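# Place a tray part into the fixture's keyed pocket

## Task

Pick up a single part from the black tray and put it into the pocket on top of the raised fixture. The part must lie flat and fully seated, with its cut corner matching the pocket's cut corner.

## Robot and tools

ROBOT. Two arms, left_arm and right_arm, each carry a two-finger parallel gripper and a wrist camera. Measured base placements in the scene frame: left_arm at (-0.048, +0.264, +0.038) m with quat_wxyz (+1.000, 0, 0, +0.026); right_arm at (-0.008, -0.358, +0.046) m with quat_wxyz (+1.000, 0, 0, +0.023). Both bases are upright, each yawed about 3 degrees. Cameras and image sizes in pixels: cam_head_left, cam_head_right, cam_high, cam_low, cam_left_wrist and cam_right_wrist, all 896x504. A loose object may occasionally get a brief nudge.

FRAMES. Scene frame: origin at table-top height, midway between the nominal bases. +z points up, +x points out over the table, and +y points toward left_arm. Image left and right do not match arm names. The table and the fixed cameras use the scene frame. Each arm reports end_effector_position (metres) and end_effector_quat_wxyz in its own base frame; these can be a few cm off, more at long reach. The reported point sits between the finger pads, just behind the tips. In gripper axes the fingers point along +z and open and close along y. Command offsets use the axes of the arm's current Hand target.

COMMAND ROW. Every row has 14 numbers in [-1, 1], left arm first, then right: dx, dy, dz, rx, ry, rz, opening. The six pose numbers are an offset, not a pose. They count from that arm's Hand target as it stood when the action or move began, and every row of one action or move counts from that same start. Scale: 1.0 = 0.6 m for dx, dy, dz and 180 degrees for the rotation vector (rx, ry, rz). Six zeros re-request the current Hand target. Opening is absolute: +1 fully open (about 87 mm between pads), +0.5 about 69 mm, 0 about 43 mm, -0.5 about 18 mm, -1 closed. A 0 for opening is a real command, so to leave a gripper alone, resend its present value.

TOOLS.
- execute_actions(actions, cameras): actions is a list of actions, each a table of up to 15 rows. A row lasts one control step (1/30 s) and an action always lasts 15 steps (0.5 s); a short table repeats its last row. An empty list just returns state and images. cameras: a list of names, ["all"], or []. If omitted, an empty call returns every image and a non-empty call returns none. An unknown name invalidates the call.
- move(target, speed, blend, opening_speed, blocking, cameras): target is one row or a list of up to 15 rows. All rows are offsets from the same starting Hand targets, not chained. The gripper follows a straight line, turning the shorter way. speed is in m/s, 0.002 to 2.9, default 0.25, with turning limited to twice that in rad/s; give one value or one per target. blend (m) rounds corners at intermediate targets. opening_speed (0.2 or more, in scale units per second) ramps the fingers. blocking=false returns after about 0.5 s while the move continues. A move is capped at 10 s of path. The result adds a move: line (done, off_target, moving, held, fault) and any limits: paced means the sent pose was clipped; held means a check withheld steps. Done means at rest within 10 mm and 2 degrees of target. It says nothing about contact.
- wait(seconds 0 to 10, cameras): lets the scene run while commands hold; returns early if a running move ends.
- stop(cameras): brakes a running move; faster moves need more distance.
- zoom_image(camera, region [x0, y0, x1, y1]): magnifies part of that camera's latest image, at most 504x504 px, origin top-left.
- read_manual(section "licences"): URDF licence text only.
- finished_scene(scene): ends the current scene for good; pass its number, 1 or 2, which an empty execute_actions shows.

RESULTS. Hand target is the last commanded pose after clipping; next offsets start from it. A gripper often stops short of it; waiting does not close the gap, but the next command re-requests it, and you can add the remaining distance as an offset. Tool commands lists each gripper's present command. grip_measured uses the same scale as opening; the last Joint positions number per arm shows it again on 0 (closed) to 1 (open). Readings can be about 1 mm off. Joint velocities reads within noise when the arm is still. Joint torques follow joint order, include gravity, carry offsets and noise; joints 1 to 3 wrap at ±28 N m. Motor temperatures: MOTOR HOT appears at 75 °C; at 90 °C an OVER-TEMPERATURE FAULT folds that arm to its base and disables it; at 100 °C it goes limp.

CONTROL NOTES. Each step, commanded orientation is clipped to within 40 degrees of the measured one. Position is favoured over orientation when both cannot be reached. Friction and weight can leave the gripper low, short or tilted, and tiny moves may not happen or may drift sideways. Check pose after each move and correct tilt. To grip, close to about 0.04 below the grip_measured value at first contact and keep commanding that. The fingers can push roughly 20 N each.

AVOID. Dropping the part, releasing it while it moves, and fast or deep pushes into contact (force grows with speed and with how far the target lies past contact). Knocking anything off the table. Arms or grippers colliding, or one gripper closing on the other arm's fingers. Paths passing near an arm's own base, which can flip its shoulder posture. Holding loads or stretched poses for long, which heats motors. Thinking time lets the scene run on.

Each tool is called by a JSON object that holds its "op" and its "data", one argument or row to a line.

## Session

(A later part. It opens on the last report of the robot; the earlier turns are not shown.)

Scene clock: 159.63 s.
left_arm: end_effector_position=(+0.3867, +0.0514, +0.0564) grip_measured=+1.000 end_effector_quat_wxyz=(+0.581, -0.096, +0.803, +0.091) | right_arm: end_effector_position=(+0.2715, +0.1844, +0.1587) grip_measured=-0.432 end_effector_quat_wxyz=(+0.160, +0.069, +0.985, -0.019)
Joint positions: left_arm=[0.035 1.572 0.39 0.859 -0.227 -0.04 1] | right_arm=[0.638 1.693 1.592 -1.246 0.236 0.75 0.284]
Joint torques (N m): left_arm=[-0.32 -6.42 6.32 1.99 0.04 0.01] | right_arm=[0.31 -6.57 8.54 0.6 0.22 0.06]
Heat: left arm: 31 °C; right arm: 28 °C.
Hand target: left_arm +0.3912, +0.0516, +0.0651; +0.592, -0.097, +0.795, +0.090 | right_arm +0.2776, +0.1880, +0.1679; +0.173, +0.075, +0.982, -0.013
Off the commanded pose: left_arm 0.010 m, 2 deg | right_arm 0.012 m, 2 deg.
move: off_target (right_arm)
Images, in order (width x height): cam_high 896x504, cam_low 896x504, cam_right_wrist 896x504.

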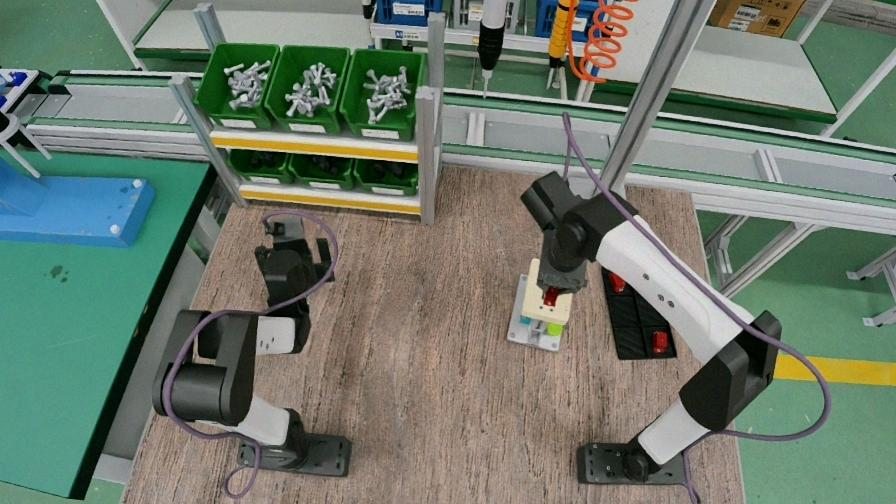

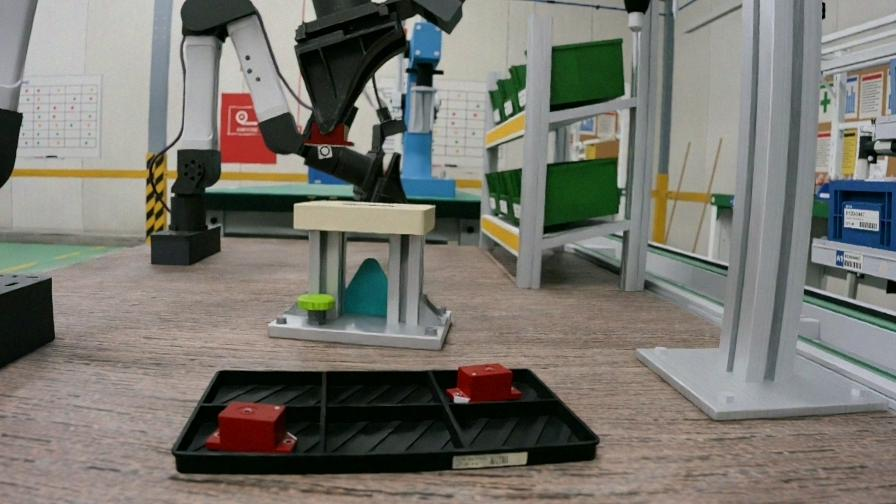

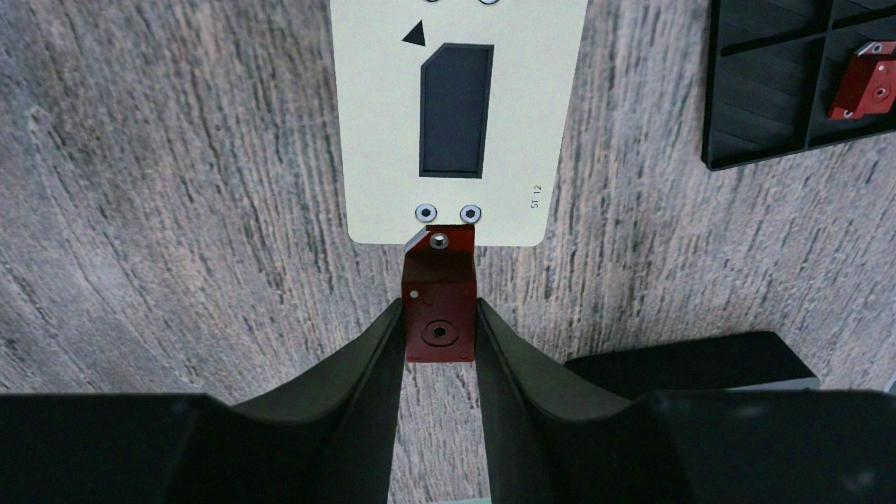

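{"op": "move", "data": {
  "target": [0,0,0,0,0,0,1,-0.0602,-0.015,0.0785,0.0048,0,0.0131,-0.57],
  "speed": 0.1,
  "cameras": ["cam_right_wrist","cam_low"]
}}

{"op": "zoom_image", "data": {
  "camera": "cam_right_wrist",
  "region": [280, 90, 600, 370]
}}

{"op": "zoom_image", "data": {
  "camera": "cam_low",
  "region": [270, 100, 460, 240]
}}

Scene clock: 186.47 s.
left_arm: end_effector_position=(+0.3867, +0.0514, +0.0564) grip_measured=+1.000 end_effector_quat_wxyz=(+0.581, -0.096, +0.803, +0.091) | right_arm: end_effector_position=(+0.3158, +0.1656, +0.1261) grip_measured=-0.432 end_effector_quat_wxyz=(+0.156, +0.094, +0.983, -0.033)
Joint positions: left_arm=[0.035 1.572 0.39 0.859 -0.227 -0.04 1] | right_arm=[0.525 1.802 1.592 -1.14 0.235 0.691 0.284]
Joint torques (N m): left_arm=[-0.31 -6.42 6.34 1.99 0.04 0.01] | right_arm=[-0.29 -7.84 8.39 0.78 0.04 -0.06]
Heat: left arm: 32 °C; right arm: 28 °C.
Hand target: left_arm +0.3912, +0.0516, +0.0651; +0.592, -0.097, +0.795, +0.090 | right_arm +0.3257, +0.1715, +0.1359; +0.173, +0.096, +0.980, -0.017
Off the commanded pose: left_arm 0.010 m, 2 deg | right_arm 0.015 m, 3 deg.
move: off_target (right_arm)
Images, in order (width x height): cam_low 896x504, cam_right_wrist 896x504.

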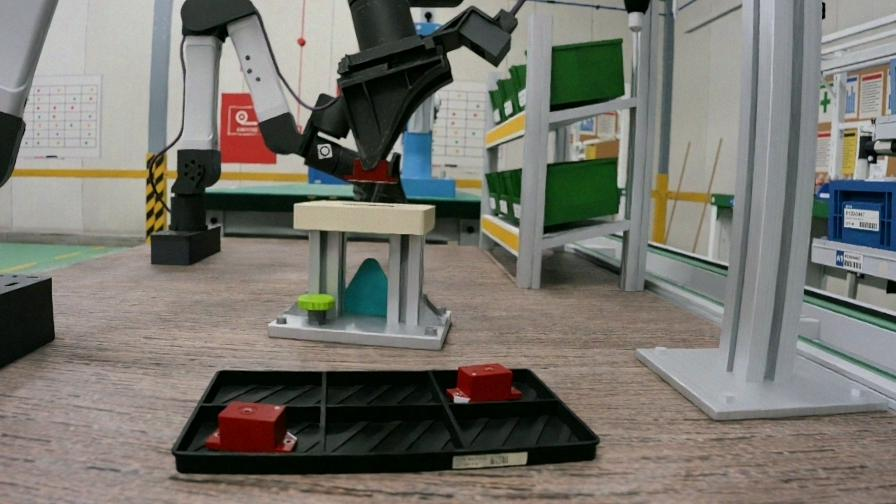

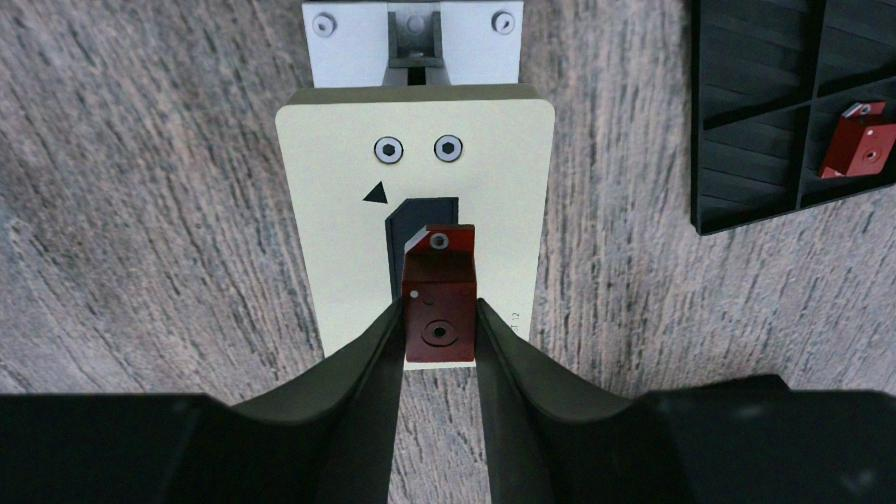

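Scaled by 1.575 from the camera's 896x504 image, which has a finer 1280x720 frame.

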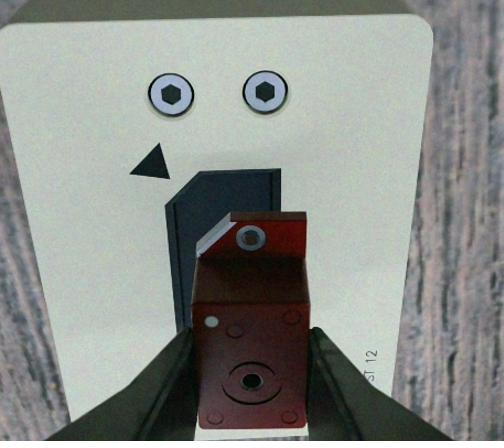

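Scaled by 2.653 from the camera's 896x504 image, which has a finer 1280x720 frame.

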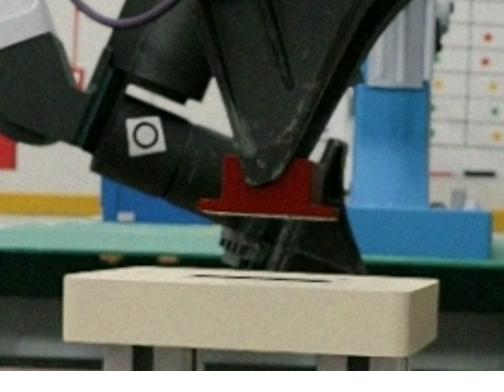

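{"op": "move", "data": {
  "target": [0,0,0,0,0,0,1,0.013,0.009,0.0252,-0.0092,-0.01,0,-0.57],
  "speed": 0.05,
  "cameras": ["cam_right_wrist","cam_low"]
}}

{"op": "zoom_image", "data": {
  "camera": "cam_right_wrist",
  "region": [370, 180, 510, 320]
}}

{"op": "zoom_image", "data": {
  "camera": "cam_low",
  "region": [270, 120, 460, 260]
}}

Scene clock: 214.83 s.
left_arm: end_effector_position=(+0.3867, +0.0514, +0.0564) grip_measured=+1.000 end_effector_quat_wxyz=(+0.581, -0.096, +0.803, +0.091) | right_arm: end_effector_position=(+0.3247, +0.1731, +0.1088) grip_measured=-0.432 end_effector_quat_wxyz=(+0.175, +0.094, +0.980, -0.020)
Joint positions: left_arm=[0.035 1.572 0.39 0.859 -0.227 -0.04 1] | right_arm=[0.531 1.802 1.518 -1.02 0.235 0.69 0.284]
Joint torques (N m): left_arm=[-0.32 -6.42 6.35 1.99 0.04 0.01] | right_arm=[0.65 -10.86 5.34 0.86 0.06 -0.02]
Heat: left arm: 33 °C; right arm: 29 °C.
Hand target: left_arm +0.3912, +0.0516, +0.0651; +0.592, -0.097, +0.795, +0.090 | right_arm +0.3247, +0.1773, +0.1191; +0.190, +0.093, +0.977, -0.004
Off the commanded pose: left_arm 0.010 m, 2 deg | right_arm 0.011 m, 2 deg.
move: off_target (right_arm)
Images, in order (width x height): cam_low 896x504, cam_right_wrist 896x504.

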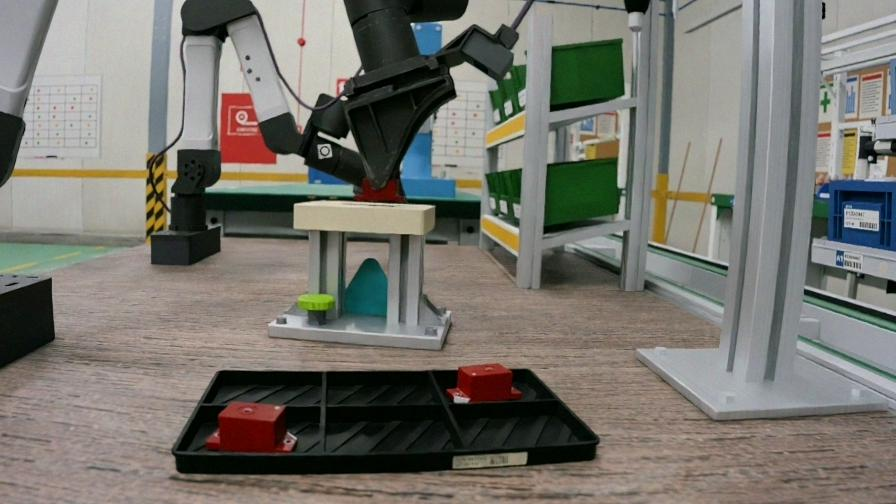

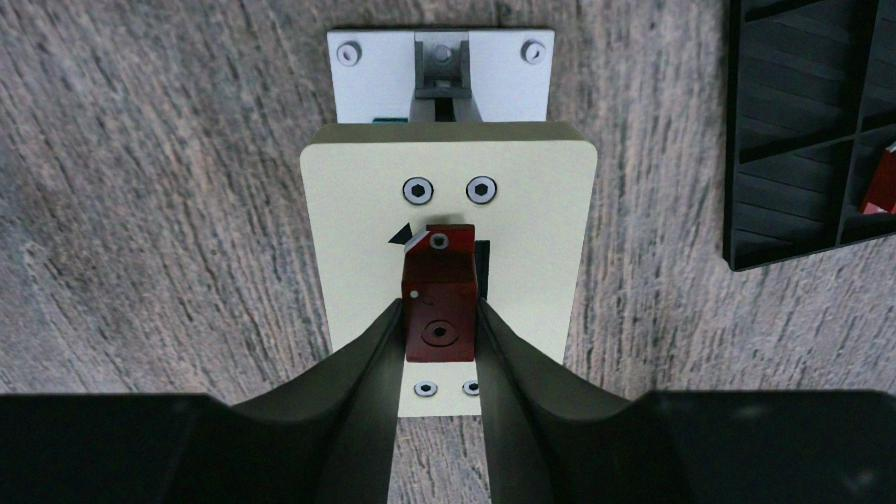

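Scaled by 3.600 from the camera's 896x504 image, which has a finer 1280x720 frame.

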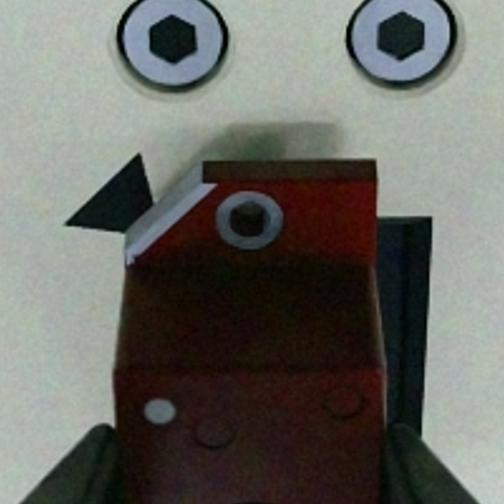

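Scaled by 2.653 from the camera's 896x504 image, which has a finer 1280x720 frame.

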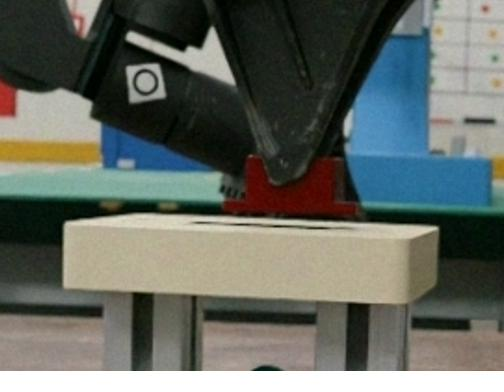

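{"op": "move", "data": {
  "target": [0,0,0,0,0,0,1,0.012,-0.0153,-0.0337,0,0,0,-0.57],
  "speed": 0.06,
  "cameras": ["cam_right_wrist","cam_low"]
}}

{"op": "zoom_image", "data": {
  "camera": "cam_right_wrist",
  "region": [370, 180, 510, 320]
}}

{"op": "zoom_image", "data": {
  "camera": "cam_low",
  "region": [270, 120, 460, 260]
}}

Scene clock: 236.80 s.
left_arm: end_effector_position=(+0.3867, +0.0514, +0.0564) grip_measured=+1.000 end_effector_quat_wxyz=(+0.581, -0.096, +0.803, +0.091) | right_arm: end_effector_position=(+0.3131, +0.1689, +0.1275) grip_measured=-0.432 end_effector_quat_wxyz=(+0.184, +0.092, +0.979, -0.013)
Joint positions: left_arm=[0.035 1.572 0.39 0.859 -0.227 -0.04 1] | right_arm=[0.537 1.733 1.505 -1.055 0.235 0.69 0.284]
Joint torques (N m): left_arm=[-0.31 -6.42 6.34 2 0.04 0.01] | right_arm=[0.64 -9.87 5.34 0.74 0.07 0.04]
Motor temperatures (°C): left_arm=[18 27 25 33 18 18 18] | right_arm=[20 31 28 27 20 19 19]
Heat: left arm: 33 °C; right arm: 31 °C.
Hand target: left_arm +0.3912, +0.0516, +0.0651; +0.592, -0.097, +0.795, +0.090 | right_arm +0.3088, +0.1704, +0.1348; +0.190, +0.093, +0.977, -0.004
Off the commanded pose: left_arm 0.010 m, 2 deg | right_arm 0.009 m, 1 deg.
move: done
Images, in order (width x height): cam_low 896x504, cam_right_wrist 896x504.

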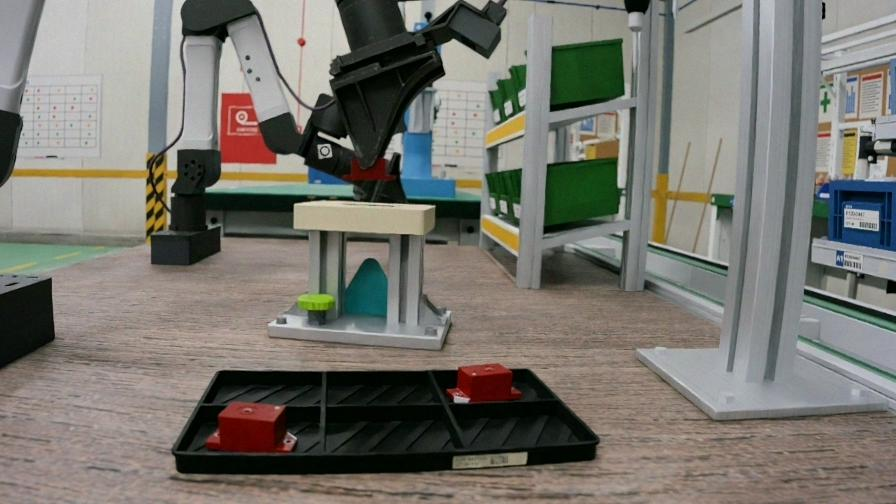

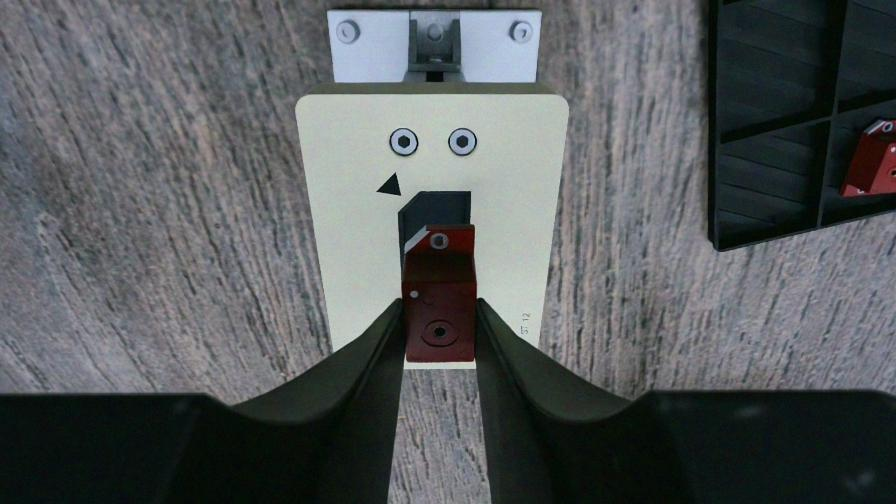

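Scaled by 3.600 from the camera's 896x504 image, which has a finer 1280x720 frame.

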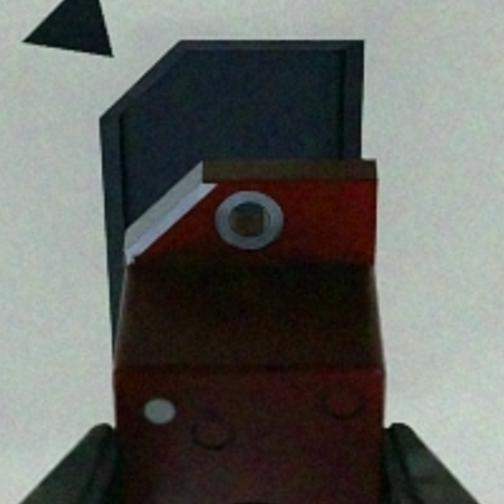

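Scaled by 2.653 from the camera's 896x504 image, which has a finer 1280x720 frame.

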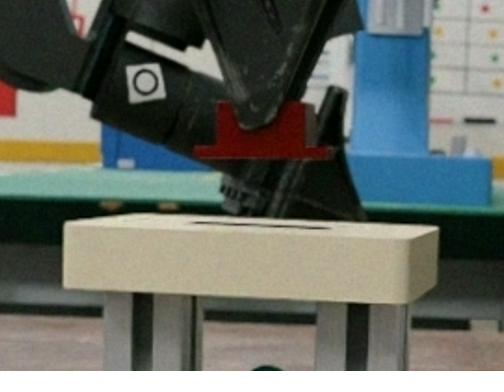

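{"op": "move", "data": {
  "target": [0,0,0,0,0,0,1,0.0062,0.0047,0.0315,0,0.004,0,-0.57],
  "speed": 0.05,
  "cameras": ["cam_right_wrist","cam_low"]
}}

{"op": "zoom_image", "data": {
  "camera": "cam_right_wrist",
  "region": [370, 180, 510, 320]
}}

{"op": "zoom_image", "data": {
  "camera": "cam_low",
  "region": [270, 120, 460, 260]
}}

Scene clock: 250.33 s.
left_arm: end_effector_position=(+0.3867, +0.0514, +0.0564) grip_measured=+1.000 end_effector_quat_wxyz=(+0.581, -0.096, +0.803, +0.091) | right_arm: end_effector_position=(+0.3124, +0.1695, +0.1171) grip_measured=-0.432 end_effector_quat_wxyz=(+0.182, +0.092, +0.979, -0.011)
Joint positions: left_arm=[0.035 1.572 0.39 0.859 -0.227 -0.04 1] | right_arm=[0.537 1.733 1.464 -1.015 0.23 0.69 0.284]
Joint torques (N m): left_arm=[-0.31 -6.42 6.34 2 0.04 0.01] | right_arm=[0.29 -7.39 5.38 0.9 0.03 0.03]
Heat: left arm: 33 °C; right arm: 31 °C.
Hand target: left_arm +0.3912, +0.0516, +0.0651; +0.592, -0.097, +0.795, +0.090 | right_arm +0.3130, +0.1730, +0.1160; +0.184, +0.093, +0.979, -0.004
Off the commanded pose: left_arm 0.010 m, 2 deg | right_arm 0.004 m, 1 deg.
move: done
Images, in order (width x height): cam_low 896x504, cam_right_wrist 896x504.

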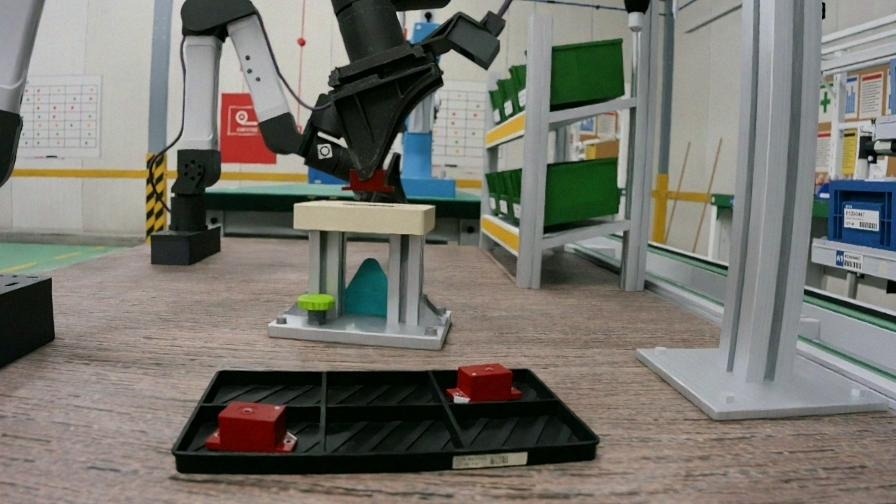

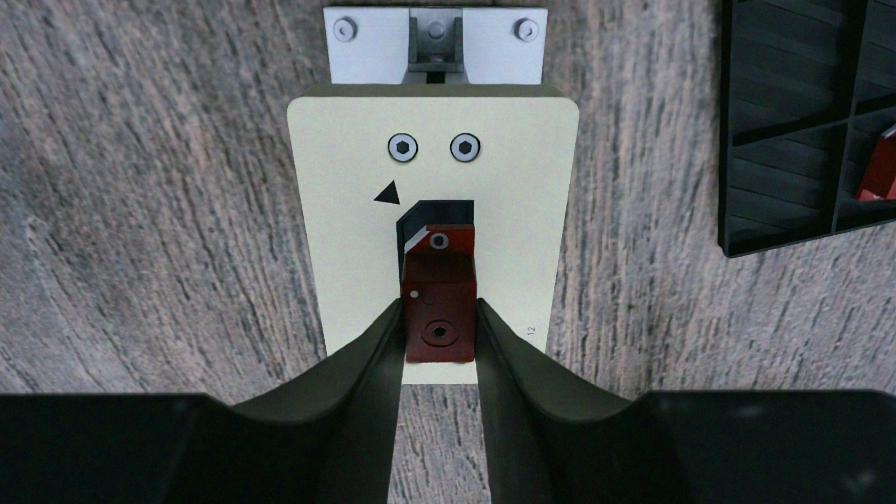

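Scaled by 3.600 from the camera's 896x504 image, which has a finer 1280x720 frame.

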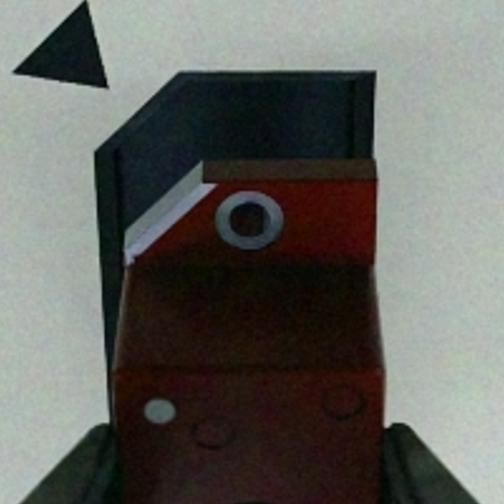

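Scaled by 2.653 from the camera's 896x504 image, which has a finer 1280x720 frame.

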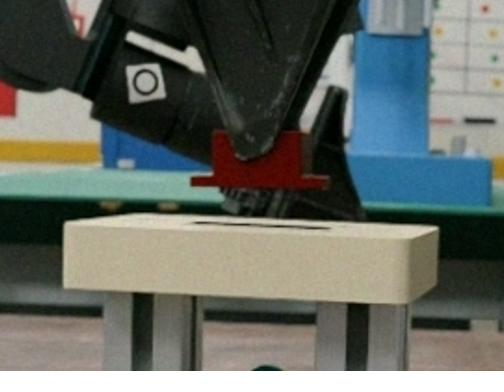

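{"op": "move", "data": {
  "target": [0,0,0,0,0,0,1,0.0008,0.0048,0.0168,0,0.003,0,-0.57],
  "speed": 0.05,
  "cameras": ["cam_right_wrist","cam_low"]
}}

{"op": "zoom_image", "data": {
  "camera": "cam_right_wrist",
  "region": [370, 180, 510, 320]
}}

{"op": "zoom_image", "data": {
  "camera": "cam_low",
  "region": [270, 120, 460, 260]
}}

Scene clock: 269.77 s.
left_arm: end_effector_position=(+0.3867, +0.0514, +0.0564) grip_measured=+1.000 end_effector_quat_wxyz=(+0.581, -0.096, +0.803, +0.091) | right_arm: end_effector_position=(+0.3156, +0.1729, +0.1082) grip_measured=-0.432 end_effector_quat_wxyz=(+0.178, +0.091, +0.980, -0.010)
Joint positions: left_arm=[0.035 1.572 0.39 0.859 -0.227 -0.04 1] | right_arm=[0.537 1.756 1.458 -0.99 0.223 0.69 0.284]
Joint torques (N m): left_arm=[-0.29 -6.42 6.34 2 0.04 0.01] | right_arm=[0.05 -7.36 5.44 0.89 0.03 0.01]
Heat: left arm: 34 °C; right arm: 30 °C.
Hand target: left_arm +0.3912, +0.0516, +0.0651; +0.592, -0.097, +0.795, +0.090 | right_arm +0.3168, +0.1756, +0.1066; +0.179, +0.093, +0.979, -0.003
Off the commanded pose: left_arm 0.010 m, 2 deg | right_arm 0.003 m, 1 deg.
move: done
Images, in order (width x height): cam_low 896x504, cam_right_wrist 896x504.

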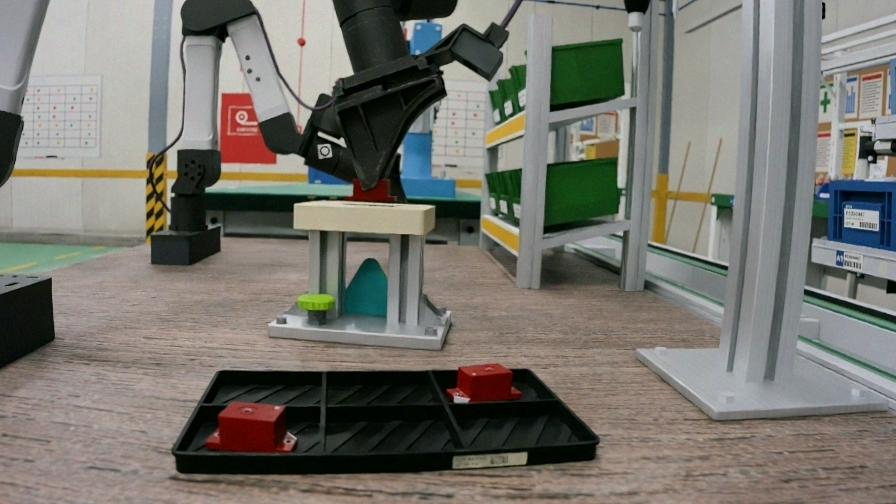

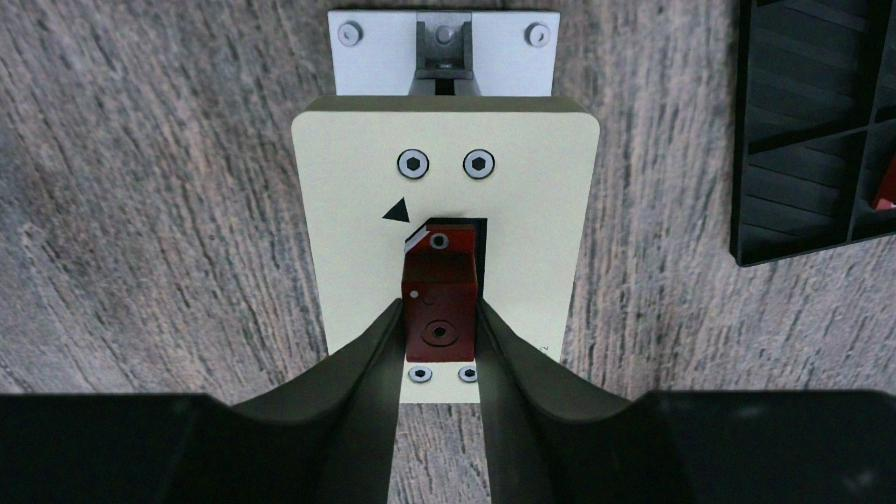

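Scaled by 3.600 from the camera's 896x504 image, which has a finer 1280x720 frame.

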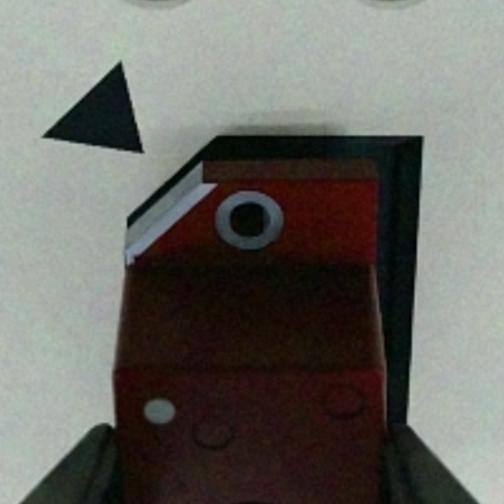

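Scaled by 2.653 from the camera's 896x504 image, which has a finer 1280x720 frame.

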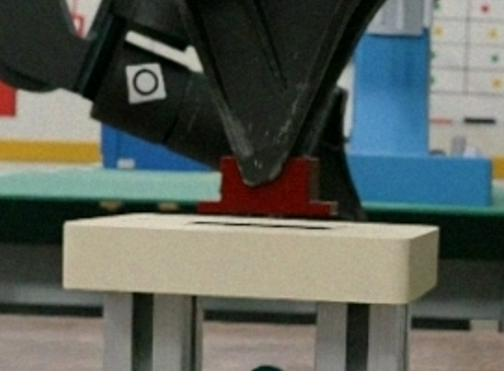

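{"op": "zoom_image", "data": {
  "camera": "cam_low",
  "region": [325, 170, 425, 220]
}}

Scaled by 5.040 from the camera's 896x504 image, which has a finer 1280x720 frame.

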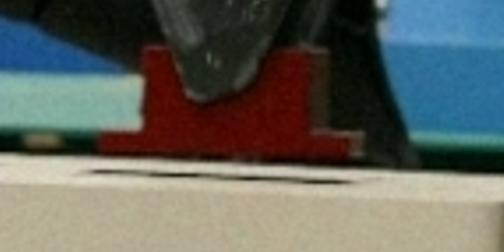

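{"op": "move", "data": {
  "target": [0,0,0,0,0,0,1,-0.0002,-0.012,0.0022,0,0,0,-0.57],
  "speed": 0.04,
  "cameras": ["cam_right_wrist","cam_low"]
}}

{"op": "zoom_image", "data": {
  "camera": "cam_right_wrist",
  "region": [370, 180, 510, 320]
}}

{"op": "zoom_image", "data": {
  "camera": "cam_low",
  "region": [325, 170, 425, 220]
}}

Scene clock: 307.53 s.
left_arm: end_effector_position=(+0.3867, +0.0514, +0.0564) grip_measured=+1.000 end_effector_quat_wxyz=(+0.581, -0.096, +0.803, +0.091) | right_arm: end_effector_position=(+0.3141, +0.1699, +0.1021) grip_measured=-0.432 end_effector_quat_wxyz=(+0.172, +0.091, +0.981, -0.010)
Joint positions: left_arm=[0.035 1.572 0.39 0.859 -0.227 -0.04 1] | right_arm=[0.529 1.756 1.435 -0.976 0.215 0.685 0.284]
Joint torques (N m): left_arm=[-0.32 -6.42 6.34 1.99 0.04 0.01] | right_arm=[-0.7 -8.87 5.18 0.88 0.06 -0.08]
Heat: left arm: 34 °C; right arm: 28 °C.
Hand target: left_arm +0.3912, +0.0516, +0.0651; +0.592, -0.097, +0.795, +0.090 | right_arm +0.3160, +0.1684, +0.1052; +0.179, +0.093, +0.979, -0.003
Off the commanded pose: left_arm 0.010 m, 2 deg | right_arm 0.004 m, 1 deg.
move: done
Images, in order (width x height): cam_low 896x504, cam_right_wrist 896x504.

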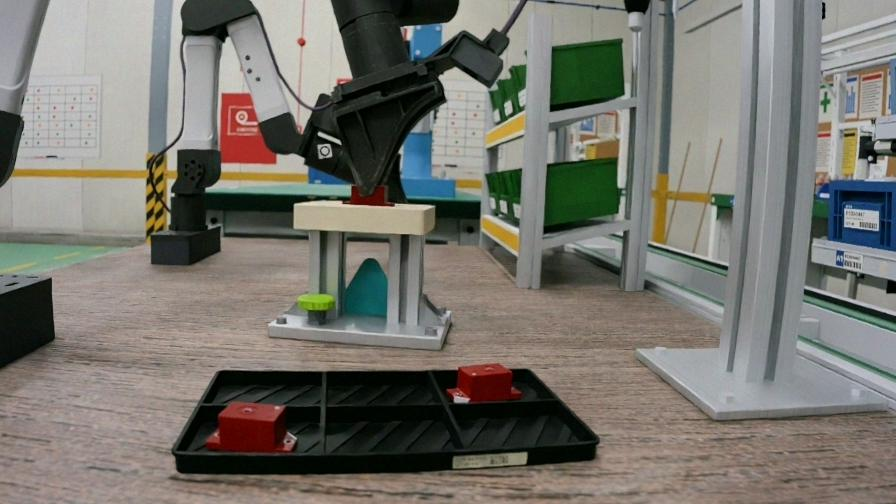

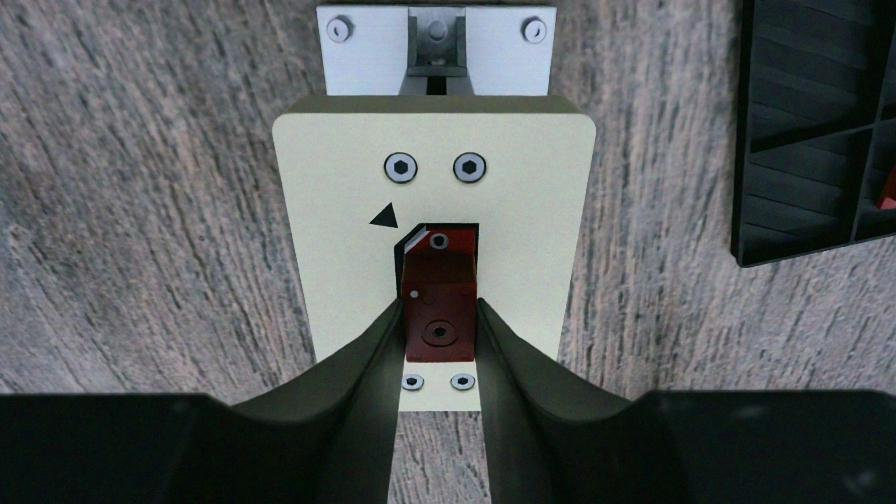

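Scaled by 3.600 from the camera's 896x504 image, which has a finer 1280x720 frame.

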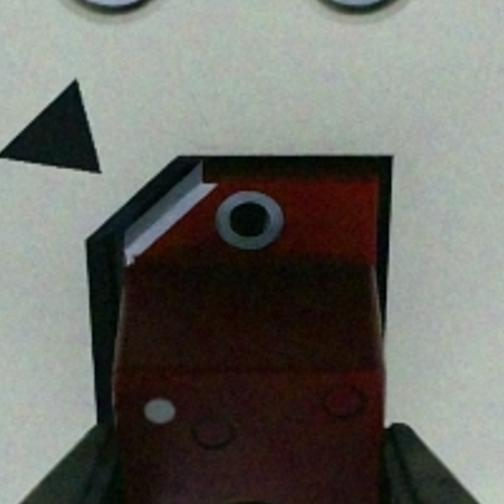

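Scaled by 5.040 from the camera's 896x504 image, which has a finer 1280x720 frame.

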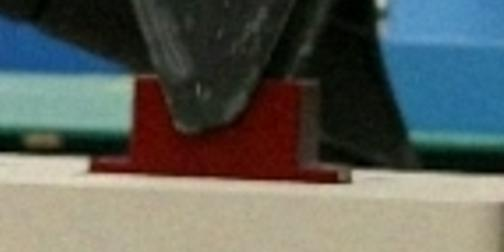

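{"op": "move", "data": {
  "target": [0,0,0,0,0,0,1,0.0038,0.0072,0.0113,0,0,0,-0.57],
  "speed": 0.02,
  "cameras": ["cam_right_wrist","cam_low"]
}}

{"op": "zoom_image", "data": {
  "camera": "cam_right_wrist",
  "region": [370, 180, 510, 320]
}}

{"op": "zoom_image", "data": {
  "camera": "cam_low",
  "region": [325, 170, 425, 220]
}}

Scene clock: 318.20 s.
left_arm: end_effector_position=(+0.3867, +0.0514, +0.0564) grip_measured=+1.000 end_effector_quat_wxyz=(+0.581, -0.096, +0.803, +0.091) | right_arm: end_effector_position=(+0.3137, +0.1706, +0.1002) grip_measured=-0.432 end_effector_quat_wxyz=(+0.171, +0.091, +0.981, -0.008)
Joint positions: left_arm=[0.035 1.572 0.39 0.859 -0.227 -0.04 1] | right_arm=[0.529 1.756 1.428 -0.968 0.21 0.684 0.284]
Joint torques (N m): left_arm=[-0.32 -6.42 6.35 2 0.03 0.01] | right_arm=[0.17 -7.54 4.92 1.03 0.13 0]
Heat: left arm: 35 °C; right arm: 29 °C.
Hand target: left_arm +0.3912, +0.0516, +0.0651; +0.592, -0.097, +0.795, +0.090 | right_arm +0.3170, +0.1728, +0.0981; +0.179, +0.093, +0.979, -0.003
Off the commanded pose: left_arm 0.010 m, 2 deg | right_arm 0.005 m, 1 deg.
move: done
Images, in order (width x height): cam_low 896x504, cam_right_wrist 896x504.

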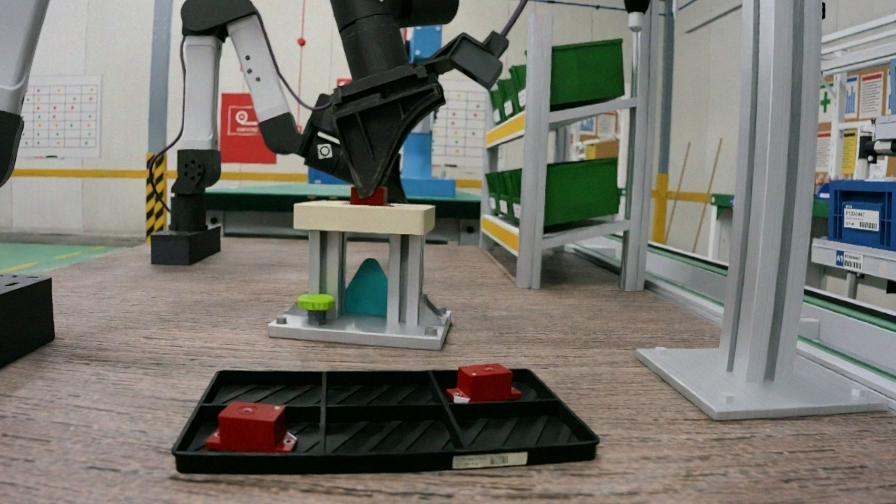

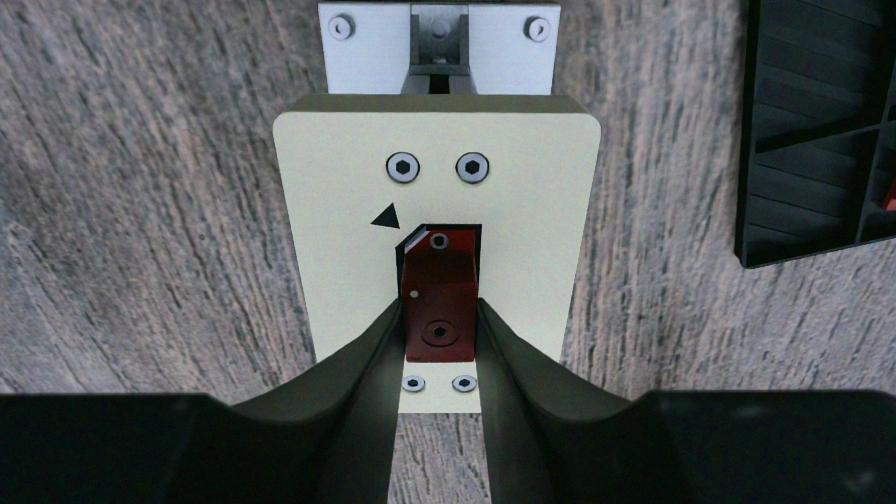

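Scaled by 3.600 from the camera's 896x504 image, which has a finer 1280x720 frame.

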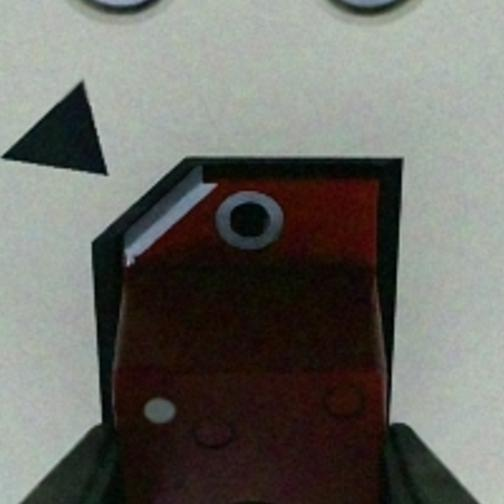

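Scaled by 5.040 from the camera's 896x504 image, which has a finer 1280x720 frame.

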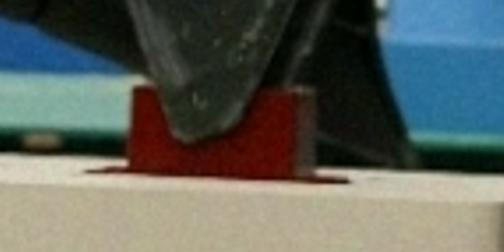

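{"op": "move", "data": {
  "target": [0,0,0,0,0,0,1,0.0045,0.0008,0.012,0,0,0,-0.57],
  "speed": 0.02,
  "cameras": ["cam_right_wrist","cam_low"]
}}

{"op": "zoom_image", "data": {
  "camera": "cam_right_wrist",
  "region": [370, 180, 510, 320]
}}

{"op": "zoom_image", "data": {
  "camera": "cam_low",
  "region": [325, 170, 425, 220]
}}

Scene clock: 324.13 s.
left_arm: end_effector_position=(+0.3867, +0.0514, +0.0564) grip_measured=+1.000 end_effector_quat_wxyz=(+0.581, -0.096, +0.803, +0.091) | right_arm: end_effector_position=(+0.3138, +0.1706, +0.0994) grip_measured=-0.432 end_effector_quat_wxyz=(+0.173, +0.091, +0.981, -0.006)
Joint positions: left_arm=[0.035 1.572 0.39 0.859 -0.227 -0.04 1] | right_arm=[0.529 1.752 1.419 -0.958 0.21 0.684 0.284]
Joint torques (N m): left_arm=[-0.32 -6.43 6.34 1.99 0.04 0.01] | right_arm=[0.31 -6.72 3.78 1.23 0.14 0.02]
Heat: left arm: 35 °C; right arm: 28 °C.
Hand target: left_arm +0.3912, +0.0516, +0.0651; +0.592, -0.097, +0.795, +0.090 | right_arm +0.3172, +0.1735, +0.0905; +0.179, +0.093, +0.979, -0.003
Off the commanded pose: left_arm 0.010 m, 2 deg | right_arm 0.010 m, 1 deg.
move: done
Images, in order (width x height): cam_low 896x504, cam_right_wrist 896x504.

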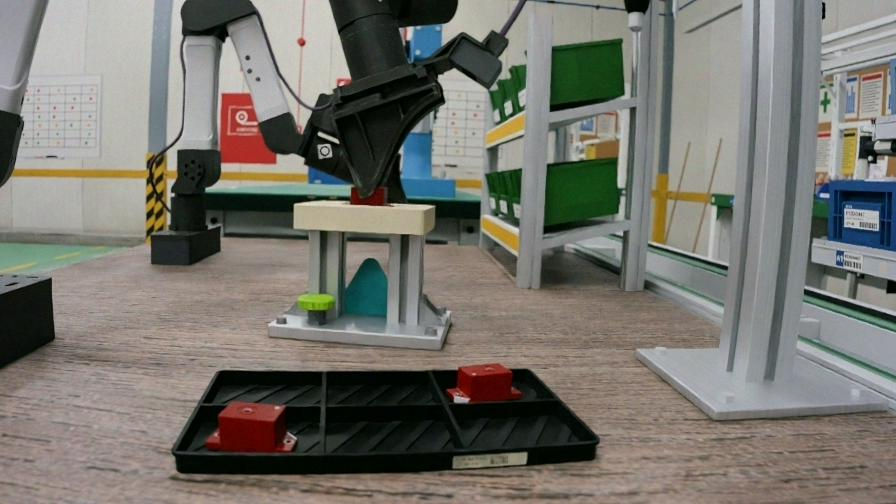

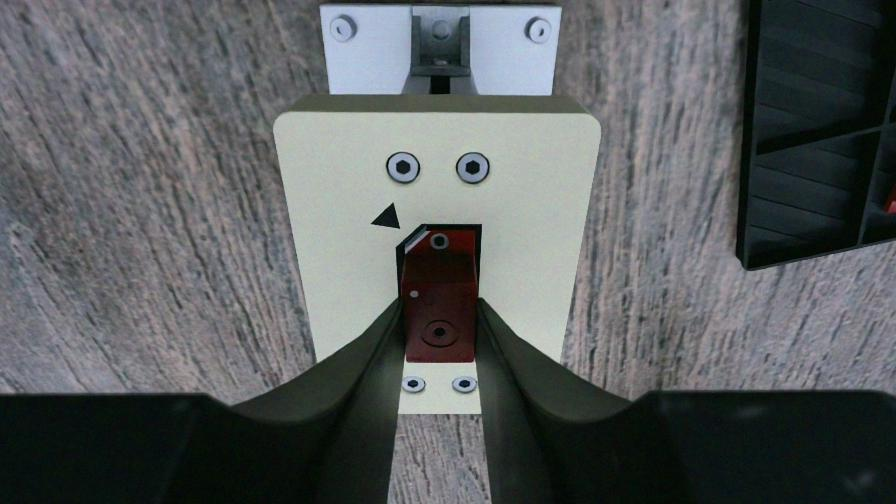

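Scaled by 3.600 from the camera's 896x504 image, which has a finer 1280x720 frame.

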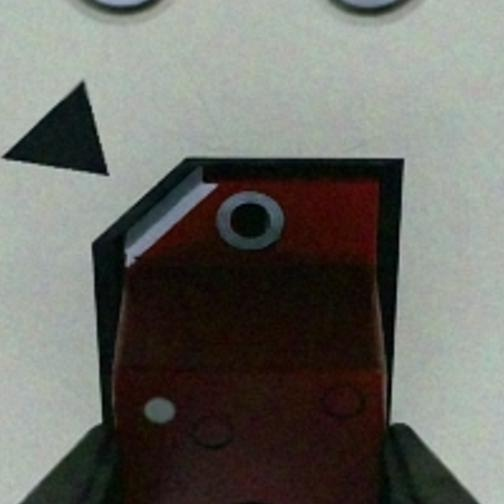

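Scaled by 5.040 from the camera's 896x504 image, which has a finer 1280x720 frame.

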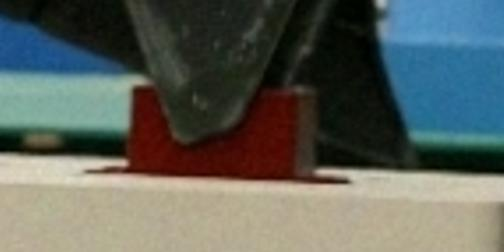

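{"op": "move", "data": {
  "target": [
    [0,0,0,0,0,0,1,-0.0015,-0.0053,-0.0175,0,0,0,-0.57],
    [0,0,0,0,0,0,1,-0.0015,-0.0053,-0.0175,0,0,0,-0.1]
  ],
  "speed": 0.03,
  "opening_speed": 0.4,
  "cameras": ["cam_right_wrist","cam_low"]
}}

{"op": "zoom_image", "data": {
  "camera": "cam_low",
  "region": [325, 170, 425, 220]
}}

Scene clock: 332.27 s.
left_arm: end_effector_position=(+0.3867, +0.0514, +0.0564) grip_measured=+1.000 end_effector_quat_wxyz=(+0.581, -0.096, +0.803, +0.091) | right_arm: end_effector_position=(+0.3134, +0.1704, +0.0993) grip_measured=-0.100 end_effector_quat_wxyz=(+0.173, +0.091, +0.981, -0.006)
Joint positions: left_arm=[0.035 1.572 0.39 0.859 -0.227 -0.04 1] | right_arm=[0.529 1.75 1.416 -0.957 0.21 0.684 0.45]
Joint torques (N m): left_arm=[-0.31 -6.42 6.32 1.99 0.03 0.01] | right_arm=[0.1 -8.39 5.14 0.86 0.13 0]
Heat: left arm: 35 °C; right arm: 29 °C.
Hand target: left_arm +0.3912, +0.0516, +0.0651; +0.592, -0.097, +0.795, +0.090 | right_arm +0.3138, +0.1706, +0.1006; +0.179, +0.093, +0.979, -0.003
Off the commanded pose: left_arm 0.010 m, 2 deg | right_arm 0.001 m, 1 deg.
move: done
Images, in order (width x height): cam_low 896x504, cam_right_wrist 896x504.

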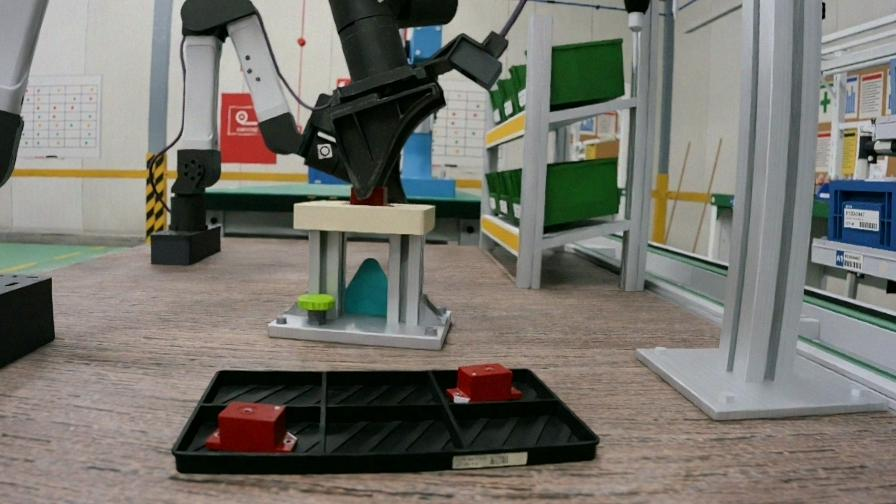

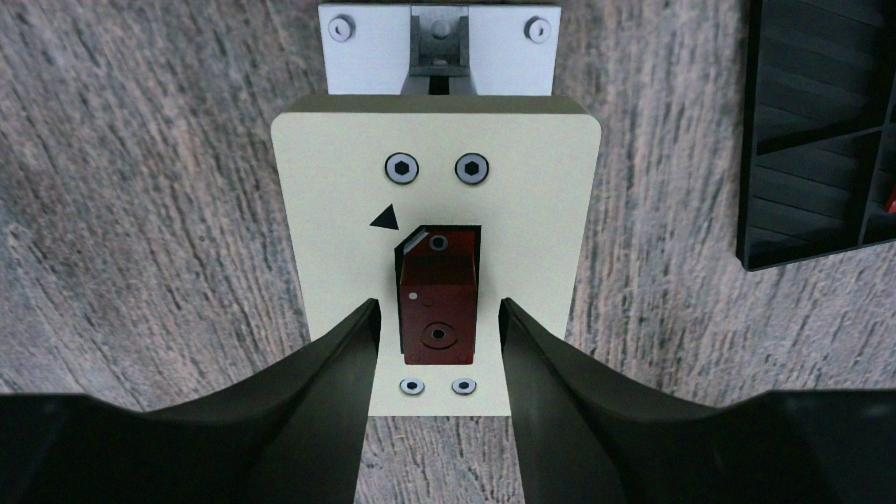

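Scaled by 5.040 from the camera's 896x504 image, which has a finer 1280x720 frame.

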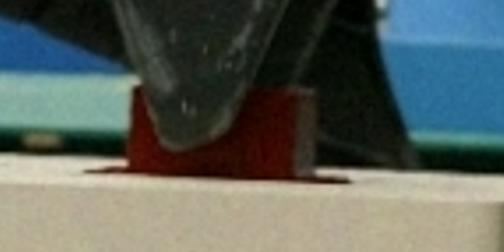

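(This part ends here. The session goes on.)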